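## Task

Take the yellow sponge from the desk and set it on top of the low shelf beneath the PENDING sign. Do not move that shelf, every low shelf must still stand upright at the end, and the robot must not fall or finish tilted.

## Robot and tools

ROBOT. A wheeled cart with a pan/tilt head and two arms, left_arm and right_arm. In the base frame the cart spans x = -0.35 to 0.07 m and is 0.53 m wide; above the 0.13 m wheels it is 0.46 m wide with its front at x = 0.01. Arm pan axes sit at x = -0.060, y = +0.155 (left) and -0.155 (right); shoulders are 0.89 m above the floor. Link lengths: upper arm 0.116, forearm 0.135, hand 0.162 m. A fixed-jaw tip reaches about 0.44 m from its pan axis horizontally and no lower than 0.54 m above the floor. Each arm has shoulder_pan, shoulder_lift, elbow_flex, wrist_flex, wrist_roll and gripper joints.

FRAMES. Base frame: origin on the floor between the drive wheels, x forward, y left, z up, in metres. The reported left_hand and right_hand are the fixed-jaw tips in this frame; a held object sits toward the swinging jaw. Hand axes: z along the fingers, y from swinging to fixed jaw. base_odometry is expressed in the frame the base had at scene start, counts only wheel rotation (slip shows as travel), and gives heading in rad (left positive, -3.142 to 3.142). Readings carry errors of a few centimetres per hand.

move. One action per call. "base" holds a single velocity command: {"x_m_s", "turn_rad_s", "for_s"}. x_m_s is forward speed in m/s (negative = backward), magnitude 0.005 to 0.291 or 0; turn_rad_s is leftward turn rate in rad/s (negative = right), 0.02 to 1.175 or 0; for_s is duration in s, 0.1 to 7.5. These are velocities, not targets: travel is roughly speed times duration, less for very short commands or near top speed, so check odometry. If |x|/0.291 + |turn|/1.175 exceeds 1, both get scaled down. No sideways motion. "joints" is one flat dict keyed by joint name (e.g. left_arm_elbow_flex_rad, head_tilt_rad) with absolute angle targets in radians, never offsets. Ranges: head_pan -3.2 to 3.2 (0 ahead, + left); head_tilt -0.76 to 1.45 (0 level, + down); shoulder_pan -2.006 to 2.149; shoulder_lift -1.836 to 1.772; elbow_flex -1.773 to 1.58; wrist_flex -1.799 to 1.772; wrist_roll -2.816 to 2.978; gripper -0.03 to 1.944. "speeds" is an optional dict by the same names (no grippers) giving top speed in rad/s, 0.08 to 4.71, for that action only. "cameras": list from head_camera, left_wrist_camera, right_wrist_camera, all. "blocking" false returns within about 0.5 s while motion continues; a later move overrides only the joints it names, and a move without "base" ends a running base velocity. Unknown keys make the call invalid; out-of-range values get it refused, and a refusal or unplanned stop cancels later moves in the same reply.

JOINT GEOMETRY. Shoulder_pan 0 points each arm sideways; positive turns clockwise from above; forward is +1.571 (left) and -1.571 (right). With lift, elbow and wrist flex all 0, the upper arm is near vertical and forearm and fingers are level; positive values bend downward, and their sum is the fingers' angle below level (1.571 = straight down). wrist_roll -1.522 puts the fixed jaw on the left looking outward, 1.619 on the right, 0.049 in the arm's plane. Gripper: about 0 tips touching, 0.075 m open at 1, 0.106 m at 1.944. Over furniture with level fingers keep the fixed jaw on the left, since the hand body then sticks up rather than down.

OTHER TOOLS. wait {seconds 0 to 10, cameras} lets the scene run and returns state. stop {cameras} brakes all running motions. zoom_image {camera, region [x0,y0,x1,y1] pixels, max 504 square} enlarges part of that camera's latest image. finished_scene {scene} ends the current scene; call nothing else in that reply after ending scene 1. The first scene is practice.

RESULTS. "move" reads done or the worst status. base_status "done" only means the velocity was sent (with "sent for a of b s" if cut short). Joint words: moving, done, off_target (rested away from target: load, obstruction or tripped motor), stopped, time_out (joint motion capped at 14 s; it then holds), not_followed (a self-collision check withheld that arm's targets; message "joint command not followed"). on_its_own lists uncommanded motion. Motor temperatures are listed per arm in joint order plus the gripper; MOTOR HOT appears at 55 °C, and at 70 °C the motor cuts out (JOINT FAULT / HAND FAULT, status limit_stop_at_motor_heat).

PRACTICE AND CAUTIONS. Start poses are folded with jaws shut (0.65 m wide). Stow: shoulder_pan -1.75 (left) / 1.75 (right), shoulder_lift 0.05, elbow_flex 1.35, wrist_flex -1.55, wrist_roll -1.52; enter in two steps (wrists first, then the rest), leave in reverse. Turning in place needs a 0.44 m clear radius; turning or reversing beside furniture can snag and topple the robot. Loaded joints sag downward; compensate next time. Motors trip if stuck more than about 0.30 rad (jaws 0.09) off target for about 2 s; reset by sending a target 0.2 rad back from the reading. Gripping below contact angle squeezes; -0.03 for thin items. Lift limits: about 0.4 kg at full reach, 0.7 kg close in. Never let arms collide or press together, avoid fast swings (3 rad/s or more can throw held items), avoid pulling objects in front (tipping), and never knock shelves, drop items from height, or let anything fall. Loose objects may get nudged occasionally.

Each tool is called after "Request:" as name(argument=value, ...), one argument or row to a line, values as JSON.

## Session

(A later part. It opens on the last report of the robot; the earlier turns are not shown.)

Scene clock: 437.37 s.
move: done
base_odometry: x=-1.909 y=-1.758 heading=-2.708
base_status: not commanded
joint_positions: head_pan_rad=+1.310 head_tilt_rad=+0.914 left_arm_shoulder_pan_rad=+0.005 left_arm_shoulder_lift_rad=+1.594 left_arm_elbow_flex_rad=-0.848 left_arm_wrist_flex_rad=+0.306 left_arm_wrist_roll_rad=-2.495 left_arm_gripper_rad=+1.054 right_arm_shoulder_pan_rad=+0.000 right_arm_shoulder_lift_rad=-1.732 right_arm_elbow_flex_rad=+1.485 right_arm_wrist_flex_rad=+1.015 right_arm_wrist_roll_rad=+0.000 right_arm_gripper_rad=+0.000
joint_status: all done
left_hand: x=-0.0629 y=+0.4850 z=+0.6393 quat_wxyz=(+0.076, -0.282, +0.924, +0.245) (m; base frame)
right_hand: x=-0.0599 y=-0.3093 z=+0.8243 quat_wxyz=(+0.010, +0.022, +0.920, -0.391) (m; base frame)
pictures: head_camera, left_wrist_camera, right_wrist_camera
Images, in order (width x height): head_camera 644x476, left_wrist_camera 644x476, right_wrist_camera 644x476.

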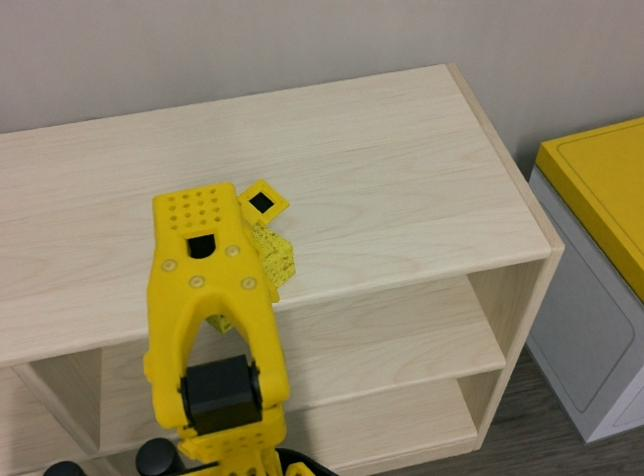

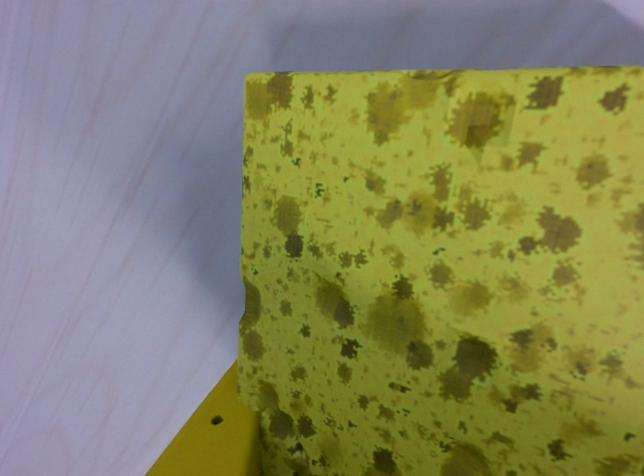

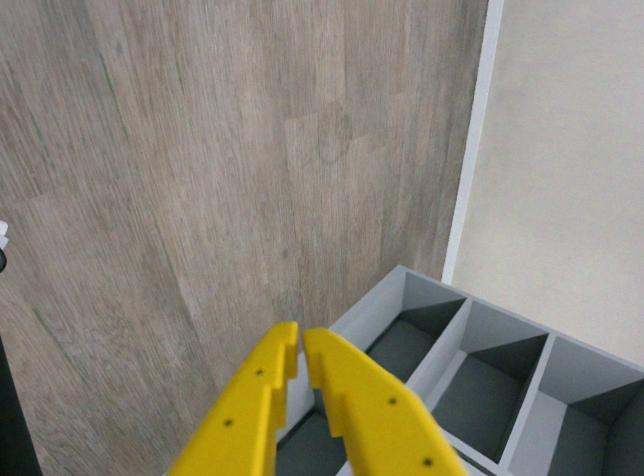

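Request:
move(
  joints={"left_arm_shoulder_lift_rad":0.84,"left_arm_elbow_flex_rad":-0.13,"left_arm_wrist_flex_rad":0.25,"head_pan_rad":1.57,"head_tilt_rad":1.1},
  speeds={"left_arm_shoulder_lift_rad":0.4,"left_arm_elbow_flex_rad":0.36,"left_arm_wrist_flex_rad":0.1},
)

Request:
move(
  base={"x_m_s":-0.15,"for_s":2.0},
)

Request:
move(
  base={"turn_rad_s":0.15,"for_s":1.0},
)

Request:
move(
  base={"x_m_s":0.15,"for_s":2.0},
)

Request:
move(
  base={"turn_rad_s":-0.15,"for_s":1.0},
  cameras=["head_camera"],
)

Scene clock: 454.43 s.
move: done
base_odometry: x=-1.909 y=-1.758 heading=-2.708
base_status: not commanded
joint_positions: head_pan_rad=+1.560 head_tilt_rad=+1.094 left_arm_shoulder_pan_rad=+0.005 left_arm_shoulder_lift_rad=+0.907 left_arm_elbow_flex_rad=-0.128 left_arm_wrist_flex_rad=+0.263 left_arm_wrist_roll_rad=-2.495 left_arm_gripper_rad=+1.054 right_arm_shoulder_pan_rad=+0.000 right_arm_shoulder_lift_rad=-1.732 right_arm_elbow_flex_rad=+1.485 right_arm_wrist_flex_rad=+1.015 right_arm_wrist_roll_rad=+0.000 right_arm_gripper_rad=+0.000
joint_status: all done
left_hand: x=-0.0629 y=+0.4776 z=+0.7149 quat_wxyz=(+0.078, -0.282, +0.923, +0.250) (m; base frame)
right_hand: x=-0.0599 y=-0.3093 z=+0.8243 quat_wxyz=(+0.010, +0.022, +0.920, -0.391) (m; base frame)
pictures: none

Scene clock: 457.47 s.
move: done
base_odometry: x=-1.637 y=-1.633 heading=-2.711
base_status: done (sent for 2 of 2 s)
joint_positions: head_pan_rad=+1.560 head_tilt_rad=+1.094 left_arm_shoulder_pan_rad=+0.002 left_arm_shoulder_lift_rad=+0.907 left_arm_elbow_flex_rad=-0.128 left_arm_wrist_flex_rad=+0.263 left_arm_wrist_roll_rad=-2.495 left_arm_gripper_rad=+1.054 right_arm_shoulder_pan_rad=-0.004 right_arm_shoulder_lift_rad=-1.732 right_arm_elbow_flex_rad=+1.485 right_arm_wrist_flex_rad=+1.015 right_arm_wrist_roll_rad=+0.000 right_arm_gripper_rad=+0.000
joint_status: not commanded
left_hand: x=-0.0639 y=+0.4776 z=+0.7149 quat_wxyz=(+0.077, -0.283, +0.923, +0.250) (m; base frame)
right_hand: x=-0.0595 y=-0.3093 z=+0.8243 quat_wxyz=(+0.010, +0.021, +0.920, -0.390) (m; base frame)
pictures: none

Scene clock: 459.23 s.
move: done
base_odometry: x=-1.636 y=-1.633 heading=-2.560
base_status: done (sent for 1 of 1 s)
joint_positions: head_pan_rad=+1.560 head_tilt_rad=+1.094 left_arm_shoulder_pan_rad=-0.006 left_arm_shoulder_lift_rad=+0.907 left_arm_elbow_flex_rad=-0.128 left_arm_wrist_flex_rad=+0.263 left_arm_wrist_roll_rad=-2.495 left_arm_gripper_rad=+1.054 right_arm_shoulder_pan_rad=-0.004 right_arm_shoulder_lift_rad=-1.732 right_arm_elbow_flex_rad=+1.485 right_arm_wrist_flex_rad=+1.015 right_arm_wrist_roll_rad=+0.000 right_arm_gripper_rad=+0.000
joint_status: not commanded
left_hand: x=-0.0664 y=+0.4775 z=+0.7149 quat_wxyz=(+0.076, -0.287, +0.922, +0.250) (m; base frame)
right_hand: x=-0.0595 y=-0.3093 z=+0.8243 quat_wxyz=(+0.010, +0.021, +0.920, -0.390) (m; base frame)
pictures: none

Scene clock: 462.17 s.
move: done
base_odometry: x=-1.887 y=-1.799 heading=-2.557
base_status: done (sent for 2 of 2 s)
joint_positions: head_pan_rad=+1.560 head_tilt_rad=+1.094 left_arm_shoulder_pan_rad=-0.004 left_arm_shoulder_lift_rad=+0.907 left_arm_elbow_flex_rad=-0.128 left_arm_wrist_flex_rad=+0.263 left_arm_wrist_roll_rad=-2.495 left_arm_gripper_rad=+1.054 right_arm_shoulder_pan_rad=+0.003 right_arm_shoulder_lift_rad=-1.732 right_arm_elbow_flex_rad=+1.485 right_arm_wrist_flex_rad=+1.015 right_arm_wrist_roll_rad=+0.000 right_arm_gripper_rad=+0.000
joint_status: not commanded
left_hand: x=-0.0659 y=+0.4775 z=+0.7149 quat_wxyz=(+0.076, -0.286, +0.922, +0.250) (m; base frame)
right_hand: x=-0.0604 y=-0.3093 z=+0.8243 quat_wxyz=(+0.009, +0.024, +0.920, -0.391) (m; base frame)
pictures: none

Scene clock: 463.93 s.
move: done
base_odometry: x=-1.887 y=-1.799 heading=-2.707
base_status: done (sent for 1 of 1 s)
joint_positions: head_pan_rad=+1.560 head_tilt_rad=+1.094 left_arm_shoulder_pan_rad=+0.002 left_arm_shoulder_lift_rad=+0.907 left_arm_elbow_flex_rad=-0.128 left_arm_wrist_flex_rad=+0.263 left_arm_wrist_roll_rad=-2.495 left_arm_gripper_rad=+1.054 right_arm_shoulder_pan_rad=+0.003 right_arm_shoulder_lift_rad=-1.732 right_arm_elbow_flex_rad=+1.485 right_arm_wrist_flex_rad=+1.015 right_arm_wrist_roll_rad=+0.000 right_arm_gripper_rad=+0.000
joint_status: not commanded
left_hand: x=-0.0639 y=+0.4776 z=+0.7149 quat_wxyz=(+0.077, -0.283, +0.923, +0.250) (m; base frame)
right_hand: x=-0.0604 y=-0.3093 z=+0.8243 quat_wxyz=(+0.009, +0.024, +0.920, -0.391) (m; base frame)
pictures: head_camera
Images, in order (width x height): head_camera 644x476.

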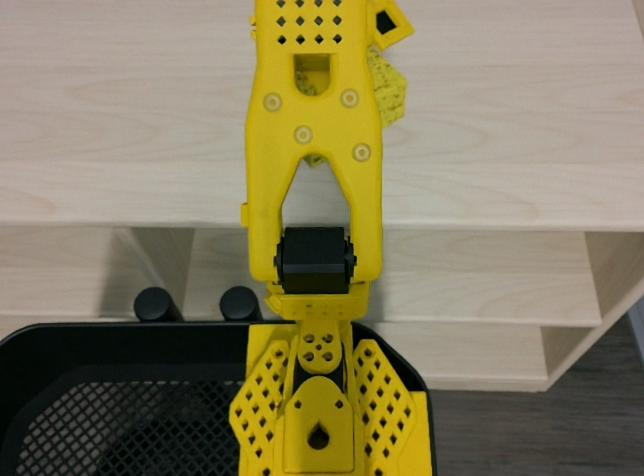

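Edge parallel and closer; lower.

Request:
move(
  joints={"left_arm_shoulder_lift_rad":1.41,"left_arm_elbow_flex_rad":-0.65,"left_arm_wrist_flex_rad":0.22},
  speeds={"left_arm_shoulder_lift_rad":0.25,"left_arm_elbow_flex_rad":0.25,"left_arm_wrist_flex_rad":0.1},
)

Request:
move(
  joints={"left_arm_shoulder_lift_rad":1.45,"left_arm_elbow_flex_rad":-0.65,"left_arm_wrist_flex_rad":0.19},
  speeds={"left_arm_shoulder_lift_rad":0.1,"left_arm_wrist_flex_rad":0.1},
  cameras=["head_camera","left_wrist_camera"],
)

Scene clock: 472.60 s.
move: done
base_odometry: x=-1.887 y=-1.799 heading=-2.707
base_status: not commanded
joint_positions: head_pan_rad=+1.560 head_tilt_rad=+1.094 left_arm_shoulder_pan_rad=+0.002 left_arm_shoulder_lift_rad=+1.424 left_arm_elbow_flex_rad=-0.621 left_arm_wrist_flex_rad=+0.231 left_arm_wrist_roll_rad=-2.495 left_arm_gripper_rad=+1.054 right_arm_shoulder_pan_rad=+0.003 right_arm_shoulder_lift_rad=-1.732 right_arm_elbow_flex_rad=+1.485 right_arm_wrist_flex_rad=+1.015 right_arm_wrist_roll_rad=+0.000 right_arm_gripper_rad=+0.000
joint_status: all done
left_hand: x=-0.0639 y=+0.4859 z=+0.6546 quat_wxyz=(+0.078, -0.283, +0.922, +0.253) (m; base frame)
right_hand: x=-0.0604 y=-0.3093 z=+0.8243 quat_wxyz=(+0.009, +0.024, +0.920, -0.391) (m; base frame)
pictures: none

Scene clock: 473.43 s.
move: done
base_odometry: x=-1.887 y=-1.799 heading=-2.707
base_status: not commanded
joint_positions: head_pan_rad=+1.560 head_tilt_rad=+1.094 left_arm_shoulder_pan_rad=+0.002 left_arm_shoulder_lift_rad=+1.466 left_arm_elbow_flex_rad=-0.621 left_arm_wrist_flex_rad=+0.201 left_arm_wrist_roll_rad=-2.495 left_arm_gripper_rad=+1.054 right_arm_shoulder_pan_rad=+0.003 right_arm_shoulder_lift_rad=-1.732 right_arm_elbow_flex_rad=+1.485 right_arm_wrist_flex_rad=+1.015 right_arm_wrist_roll_rad=+0.000 right_arm_gripper_rad=+0.000
joint_status: all done
left_hand: x=-0.0639 y=+0.4797 z=+0.6448 quat_wxyz=(+0.077, -0.284, +0.923, +0.248) (m; base frame)
right_hand: x=-0.0604 y=-0.3093 z=+0.8243 quat_wxyz=(+0.009, +0.024, +0.920, -0.391) (m; base frame)
pictures: head_camera, left_wrist_camera
Images, in order (width x height): head_camera 644x476, left_wrist_camera 644x476.

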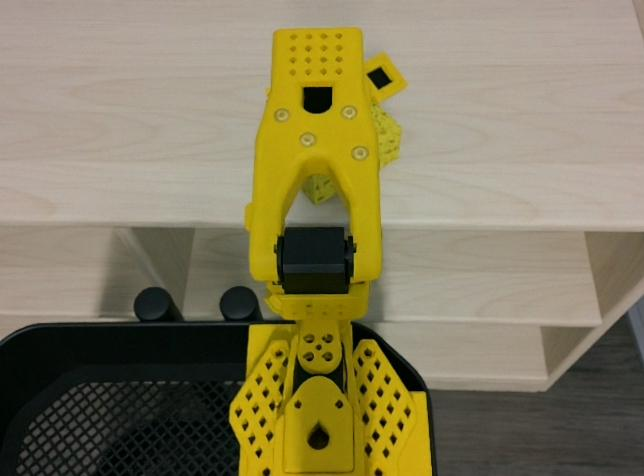

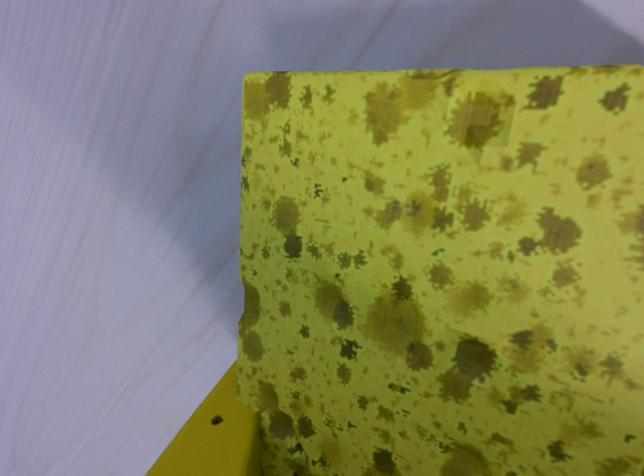

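Request:
move(
  joints={"left_arm_shoulder_lift_rad":1.49,"left_arm_wrist_flex_rad":0.145},
  speeds={"left_arm_shoulder_lift_rad":0.1,"left_arm_wrist_flex_rad":0.1},
)

Request:
move(
  joints={"left_arm_shoulder_lift_rad":1.54,"left_arm_wrist_flex_rad":0.1},
  speeds={"left_arm_shoulder_lift_rad":0.1,"left_arm_wrist_flex_rad":0.1},
)

Request:
move(
  joints={"left_arm_shoulder_lift_rad":1.59,"left_arm_wrist_flex_rad":0.05},
  speeds={"left_arm_shoulder_lift_rad":0.1,"left_arm_wrist_flex_rad":0.1},
  cameras=["head_camera","left_wrist_camera"],
)

Scene clock: 480.47 s.
move: done
base_odometry: x=-1.887 y=-1.799 heading=-2.707
base_status: not commanded
joint_positions: head_pan_rad=+1.560 head_tilt_rad=+1.094 left_arm_shoulder_pan_rad=+0.002 left_arm_shoulder_lift_rad=+1.501 left_arm_elbow_flex_rad=-0.621 left_arm_wrist_flex_rad=+0.155 left_arm_wrist_roll_rad=-2.495 left_arm_gripper_rad=+1.054 right_arm_shoulder_pan_rad=+0.003 right_arm_shoulder_lift_rad=-1.732 right_arm_elbow_flex_rad=+1.485 right_arm_wrist_flex_rad=+1.015 right_arm_wrist_roll_rad=+0.000 right_arm_gripper_rad=+0.000
joint_status: all done
left_hand: x=-0.0639 y=+0.4770 z=+0.6385 quat_wxyz=(+0.078, -0.283, +0.922, +0.253) (m; base frame)
right_hand: x=-0.0604 y=-0.3093 z=+0.8243 quat_wxyz=(+0.009, +0.024, +0.920, -0.391) (m; base frame)
pictures: none

Scene clock: 481.30 s.
move: done
base_odometry: x=-1.887 y=-1.799 heading=-2.707
base_status: not commanded
joint_positions: head_pan_rad=+1.560 head_tilt_rad=+1.094 left_arm_shoulder_pan_rad=+0.005 left_arm_shoulder_lift_rad=+1.533 left_arm_elbow_flex_rad=-0.639 left_arm_wrist_flex_rad=+0.109 left_arm_wrist_roll_rad=-2.495 left_arm_gripper_rad=+1.055 right_arm_shoulder_pan_rad=+0.003 right_arm_shoulder_lift_rad=-1.732 right_arm_elbow_flex_rad=+1.485 right_arm_wrist_flex_rad=+1.015 right_arm_wrist_roll_rad=+0.000 right_arm_gripper_rad=+0.000
joint_status: all done
left_hand: x=-0.0629 y=+0.4792 z=+0.6365 quat_wxyz=(+0.083, -0.281, +0.918, +0.267) (m; base frame)
right_hand: x=-0.0604 y=-0.3093 z=+0.8243 quat_wxyz=(+0.009, +0.024, +0.920, -0.391) (m; base frame)
pictures: none

Scene clock: 482.23 s.
move: done
base_odometry: x=-1.887 y=-1.799 heading=-2.707
base_status: not commanded
joint_positions: head_pan_rad=+1.560 head_tilt_rad=+1.094 left_arm_shoulder_pan_rad=+0.005 left_arm_shoulder_lift_rad=+1.551 left_arm_elbow_flex_rad=-0.648 left_arm_wrist_flex_rad=+0.065 left_arm_wrist_roll_rad=-2.486 left_arm_gripper_rad=+1.058 right_arm_shoulder_pan_rad=+0.003 right_arm_shoulder_lift_rad=-1.732 right_arm_elbow_flex_rad=+1.485 right_arm_wrist_flex_rad=+1.015 right_arm_wrist_roll_rad=+0.000 right_arm_gripper_rad=+0.000
joint_status: all done
left_hand: x=-0.0630 y=+0.4824 z=+0.6369 quat_wxyz=(+0.089, -0.283, +0.912, +0.283) (m; base frame)
right_hand: x=-0.0604 y=-0.3093 z=+0.8243 quat_wxyz=(+0.009, +0.024, +0.920, -0.391) (m; base frame)
pictures: head_camera, left_wrist_camera
Images, in order (width x height): head_camera 644x476, left_wrist_camera 644x476.

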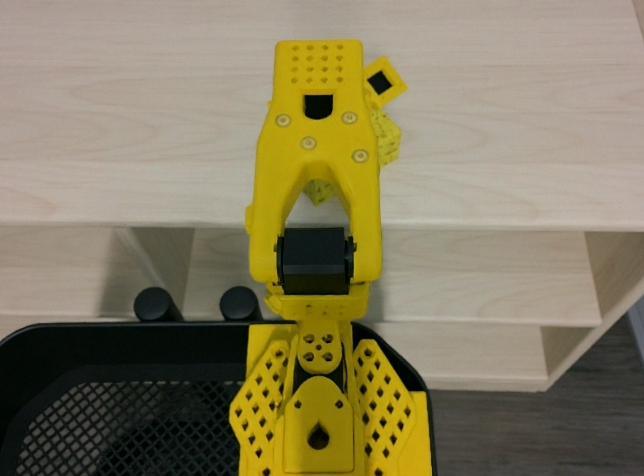

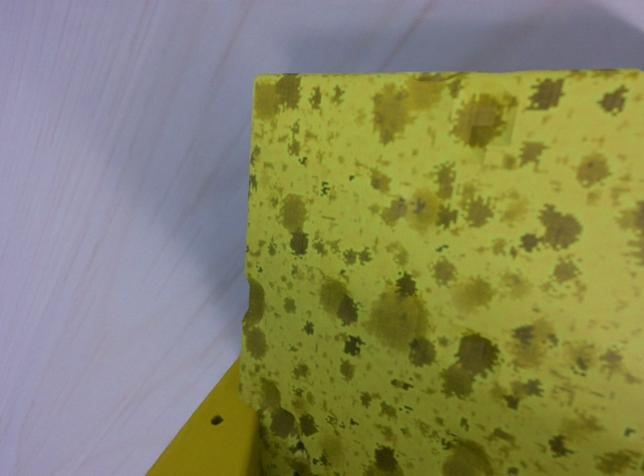

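Contact is made (lift sagging less). Release.

Request:
move(
  joints={"left_arm_gripper_rad":1.25,"left_arm_shoulder_lift_rad":1.54,"left_arm_wrist_flex_rad":0.09},
  speeds={"left_arm_shoulder_lift_rad":0.1,"left_arm_wrist_flex_rad":0.1},
)

Request:
move(
  joints={"left_arm_gripper_rad":1.9},
)

Request:
move(
  joints={"left_arm_shoulder_lift_rad":1.0,"left_arm_elbow_flex_rad":-0.5,"left_arm_wrist_flex_rad":0.45},
  speeds={"left_arm_shoulder_lift_rad":0.4,"left_arm_elbow_flex_rad":0.12,"left_arm_wrist_flex_rad":0.27},
  cameras=["head_camera","left_wrist_camera"],
)

Scene clock: 492.00 s.
move: done
base_odometry: x=-1.887 y=-1.799 heading=-2.707
base_status: not commanded
joint_positions: head_pan_rad=+1.560 head_tilt_rad=+1.094 left_arm_shoulder_pan_rad=-0.003 left_arm_shoulder_lift_rad=+1.547 left_arm_elbow_flex_rad=-0.651 left_arm_wrist_flex_rad=+0.074 left_arm_wrist_roll_rad=-2.486 left_arm_gripper_rad=+1.249 right_arm_shoulder_pan_rad=+0.003 right_arm_shoulder_lift_rad=-1.732 right_arm_elbow_flex_rad=+1.485 right_arm_wrist_flex_rad=+1.015 right_arm_wrist_roll_rad=+0.000 right_arm_gripper_rad=+0.000
joint_status: all done
left_hand: x=-0.0655 y=+0.4831 z=+0.6379 quat_wxyz=(+0.088, -0.287, +0.911, +0.283) (m; base frame)
right_hand: x=-0.0604 y=-0.3093 z=+0.8243 quat_wxyz=(+0.009, +0.024, +0.920, -0.391) (m; base frame)
pictures: none

Scene clock: 492.87 s.
move: done
base_odometry: x=-1.887 y=-1.799 heading=-2.707
base_status: not commanded
joint_positions: head_pan_rad=+1.560 head_tilt_rad=+1.094 left_arm_shoulder_pan_rad=-0.006 left_arm_shoulder_lift_rad=+1.556 left_arm_elbow_flex_rad=-0.642 left_arm_wrist_flex_rad=+0.089 left_arm_wrist_roll_rad=-2.487 left_arm_gripper_rad=+1.891 right_arm_shoulder_pan_rad=+0.003 right_arm_shoulder_lift_rad=-1.732 right_arm_elbow_flex_rad=+1.485 right_arm_wrist_flex_rad=+1.015 right_arm_wrist_roll_rad=+0.000 right_arm_gripper_rad=+0.000
joint_status: all done
left_hand: x=-0.0664 y=+0.4765 z=+0.6321 quat_wxyz=(+0.083, -0.289, +0.915, +0.268) (m; base frame)
right_hand: x=-0.0604 y=-0.3093 z=+0.8243 quat_wxyz=(+0.009, +0.024, +0.920, -0.391) (m; base frame)
pictures: none

Scene clock: 494.73 s.
move: done
base_odometry: x=-1.887 y=-1.799 heading=-2.707
base_status: not commanded
joint_positions: head_pan_rad=+1.560 head_tilt_rad=+1.094 left_arm_shoulder_pan_rad=-0.006 left_arm_shoulder_lift_rad=+1.067 left_arm_elbow_flex_rad=-0.500 left_arm_wrist_flex_rad=+0.447 left_arm_wrist_roll_rad=-2.487 left_arm_gripper_rad=+1.891 right_arm_shoulder_pan_rad=+0.003 right_arm_shoulder_lift_rad=-1.732 right_arm_elbow_flex_rad=+1.485 right_arm_wrist_flex_rad=+1.015 right_arm_wrist_roll_rad=+0.000 right_arm_gripper_rad=+0.000
joint_status: all done
left_hand: x=-0.0666 y=+0.5043 z=+0.7229 quat_wxyz=(+0.081, -0.289, +0.917, +0.263) (m; base frame)
right_hand: x=-0.0604 y=-0.3093 z=+0.8243 quat_wxyz=(+0.009, +0.024, +0.920, -0.391) (m; base frame)
pictures: head_camera, left_wrist_camera
Images, in order (width x height): head_camera 644x476, left_wrist_camera 644x476.

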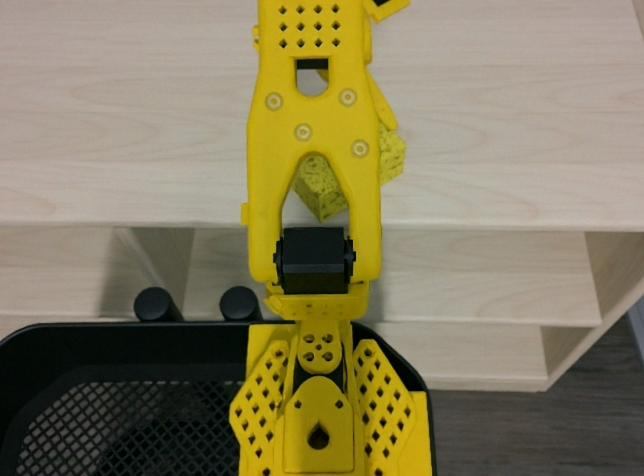

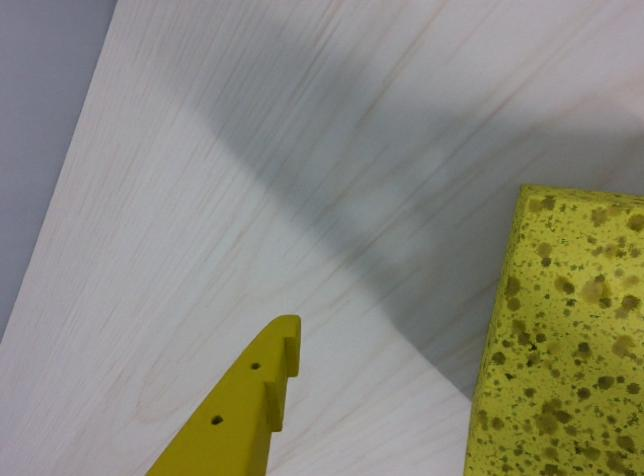

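Request:
move(
  joints={"left_arm_shoulder_lift_rad":0.0,"left_arm_elbow_flex_rad":-0.1,"left_arm_wrist_flex_rad":0.6},
  speeds={"left_arm_shoulder_lift_rad":0.7,"left_arm_elbow_flex_rad":0.3},
)

Request:
move(
  joints={"left_arm_shoulder_pan_rad":1.5},
  cameras=["head_camera"],
)

Scene clock: 501.33 s.
move: done
base_odometry: x=-1.887 y=-1.799 heading=-2.707
base_status: not commanded
joint_positions: head_pan_rad=+1.560 head_tilt_rad=+1.094 left_arm_shoulder_pan_rad=-0.006 left_arm_shoulder_lift_rad=+0.051 left_arm_elbow_flex_rad=-0.096 left_arm_wrist_flex_rad=+0.597 left_arm_wrist_roll_rad=-2.495 left_arm_gripper_rad=+1.891 right_arm_shoulder_pan_rad=+0.003 right_arm_shoulder_lift_rad=-1.732 right_arm_elbow_flex_rad=+1.485 right_arm_wrist_flex_rad=+1.015 right_arm_wrist_roll_rad=+0.000 right_arm_gripper_rad=+0.000
joint_status: all done
left_hand: x=-0.0665 y=+0.4936 z=+0.9375 quat_wxyz=(+0.142, -0.260, +0.834, +0.466) (m; base frame)
right_hand: x=-0.0604 y=-0.3093 z=+0.8243 quat_wxyz=(+0.009, +0.024, +0.920, -0.391) (m; base frame)
pictures: none

Scene clock: 503.17 s.
move: done
base_odometry: x=-1.887 y=-1.799 heading=-2.707
base_status: not commanded
joint_positions: head_pan_rad=+1.560 head_tilt_rad=+1.094 left_arm_shoulder_pan_rad=+1.493 left_arm_shoulder_lift_rad=+0.051 left_arm_elbow_flex_rad=-0.096 left_arm_wrist_flex_rad=+0.597 left_arm_wrist_roll_rad=-2.495 left_arm_gripper_rad=+1.891 right_arm_shoulder_pan_rad=+0.003 right_arm_shoulder_lift_rad=-1.732 right_arm_elbow_flex_rad=+1.485 right_arm_wrist_flex_rad=+1.015 right_arm_wrist_roll_rad=+0.000 right_arm_gripper_rad=+0.000
joint_status: all done
left_hand: x=+0.2773 y=+0.1859 z=+0.9375 quat_wxyz=(+0.422, +0.378, +0.787, +0.245) (m; base frame)
right_hand: x=-0.0604 y=-0.3093 z=+0.8243 quat_wxyz=(+0.009, +0.024, +0.920, -0.391) (m; base frame)
pictures: head_camera
Images, in order (width x height): head_camera 644x476.

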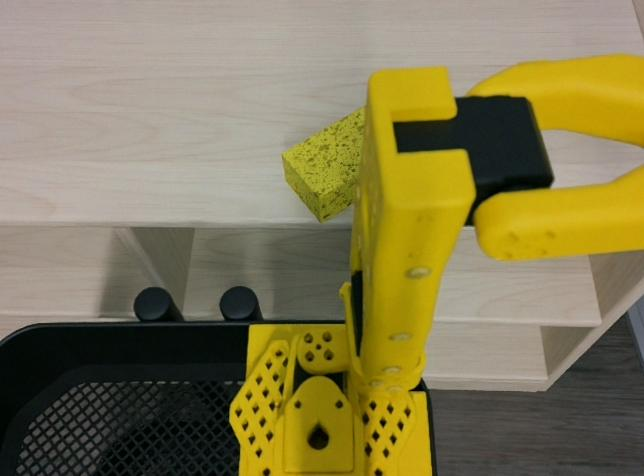

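On the shelf, lying flat.

Request:
finished_scene(
  scene=3,
)

The scene is finished: the task was done.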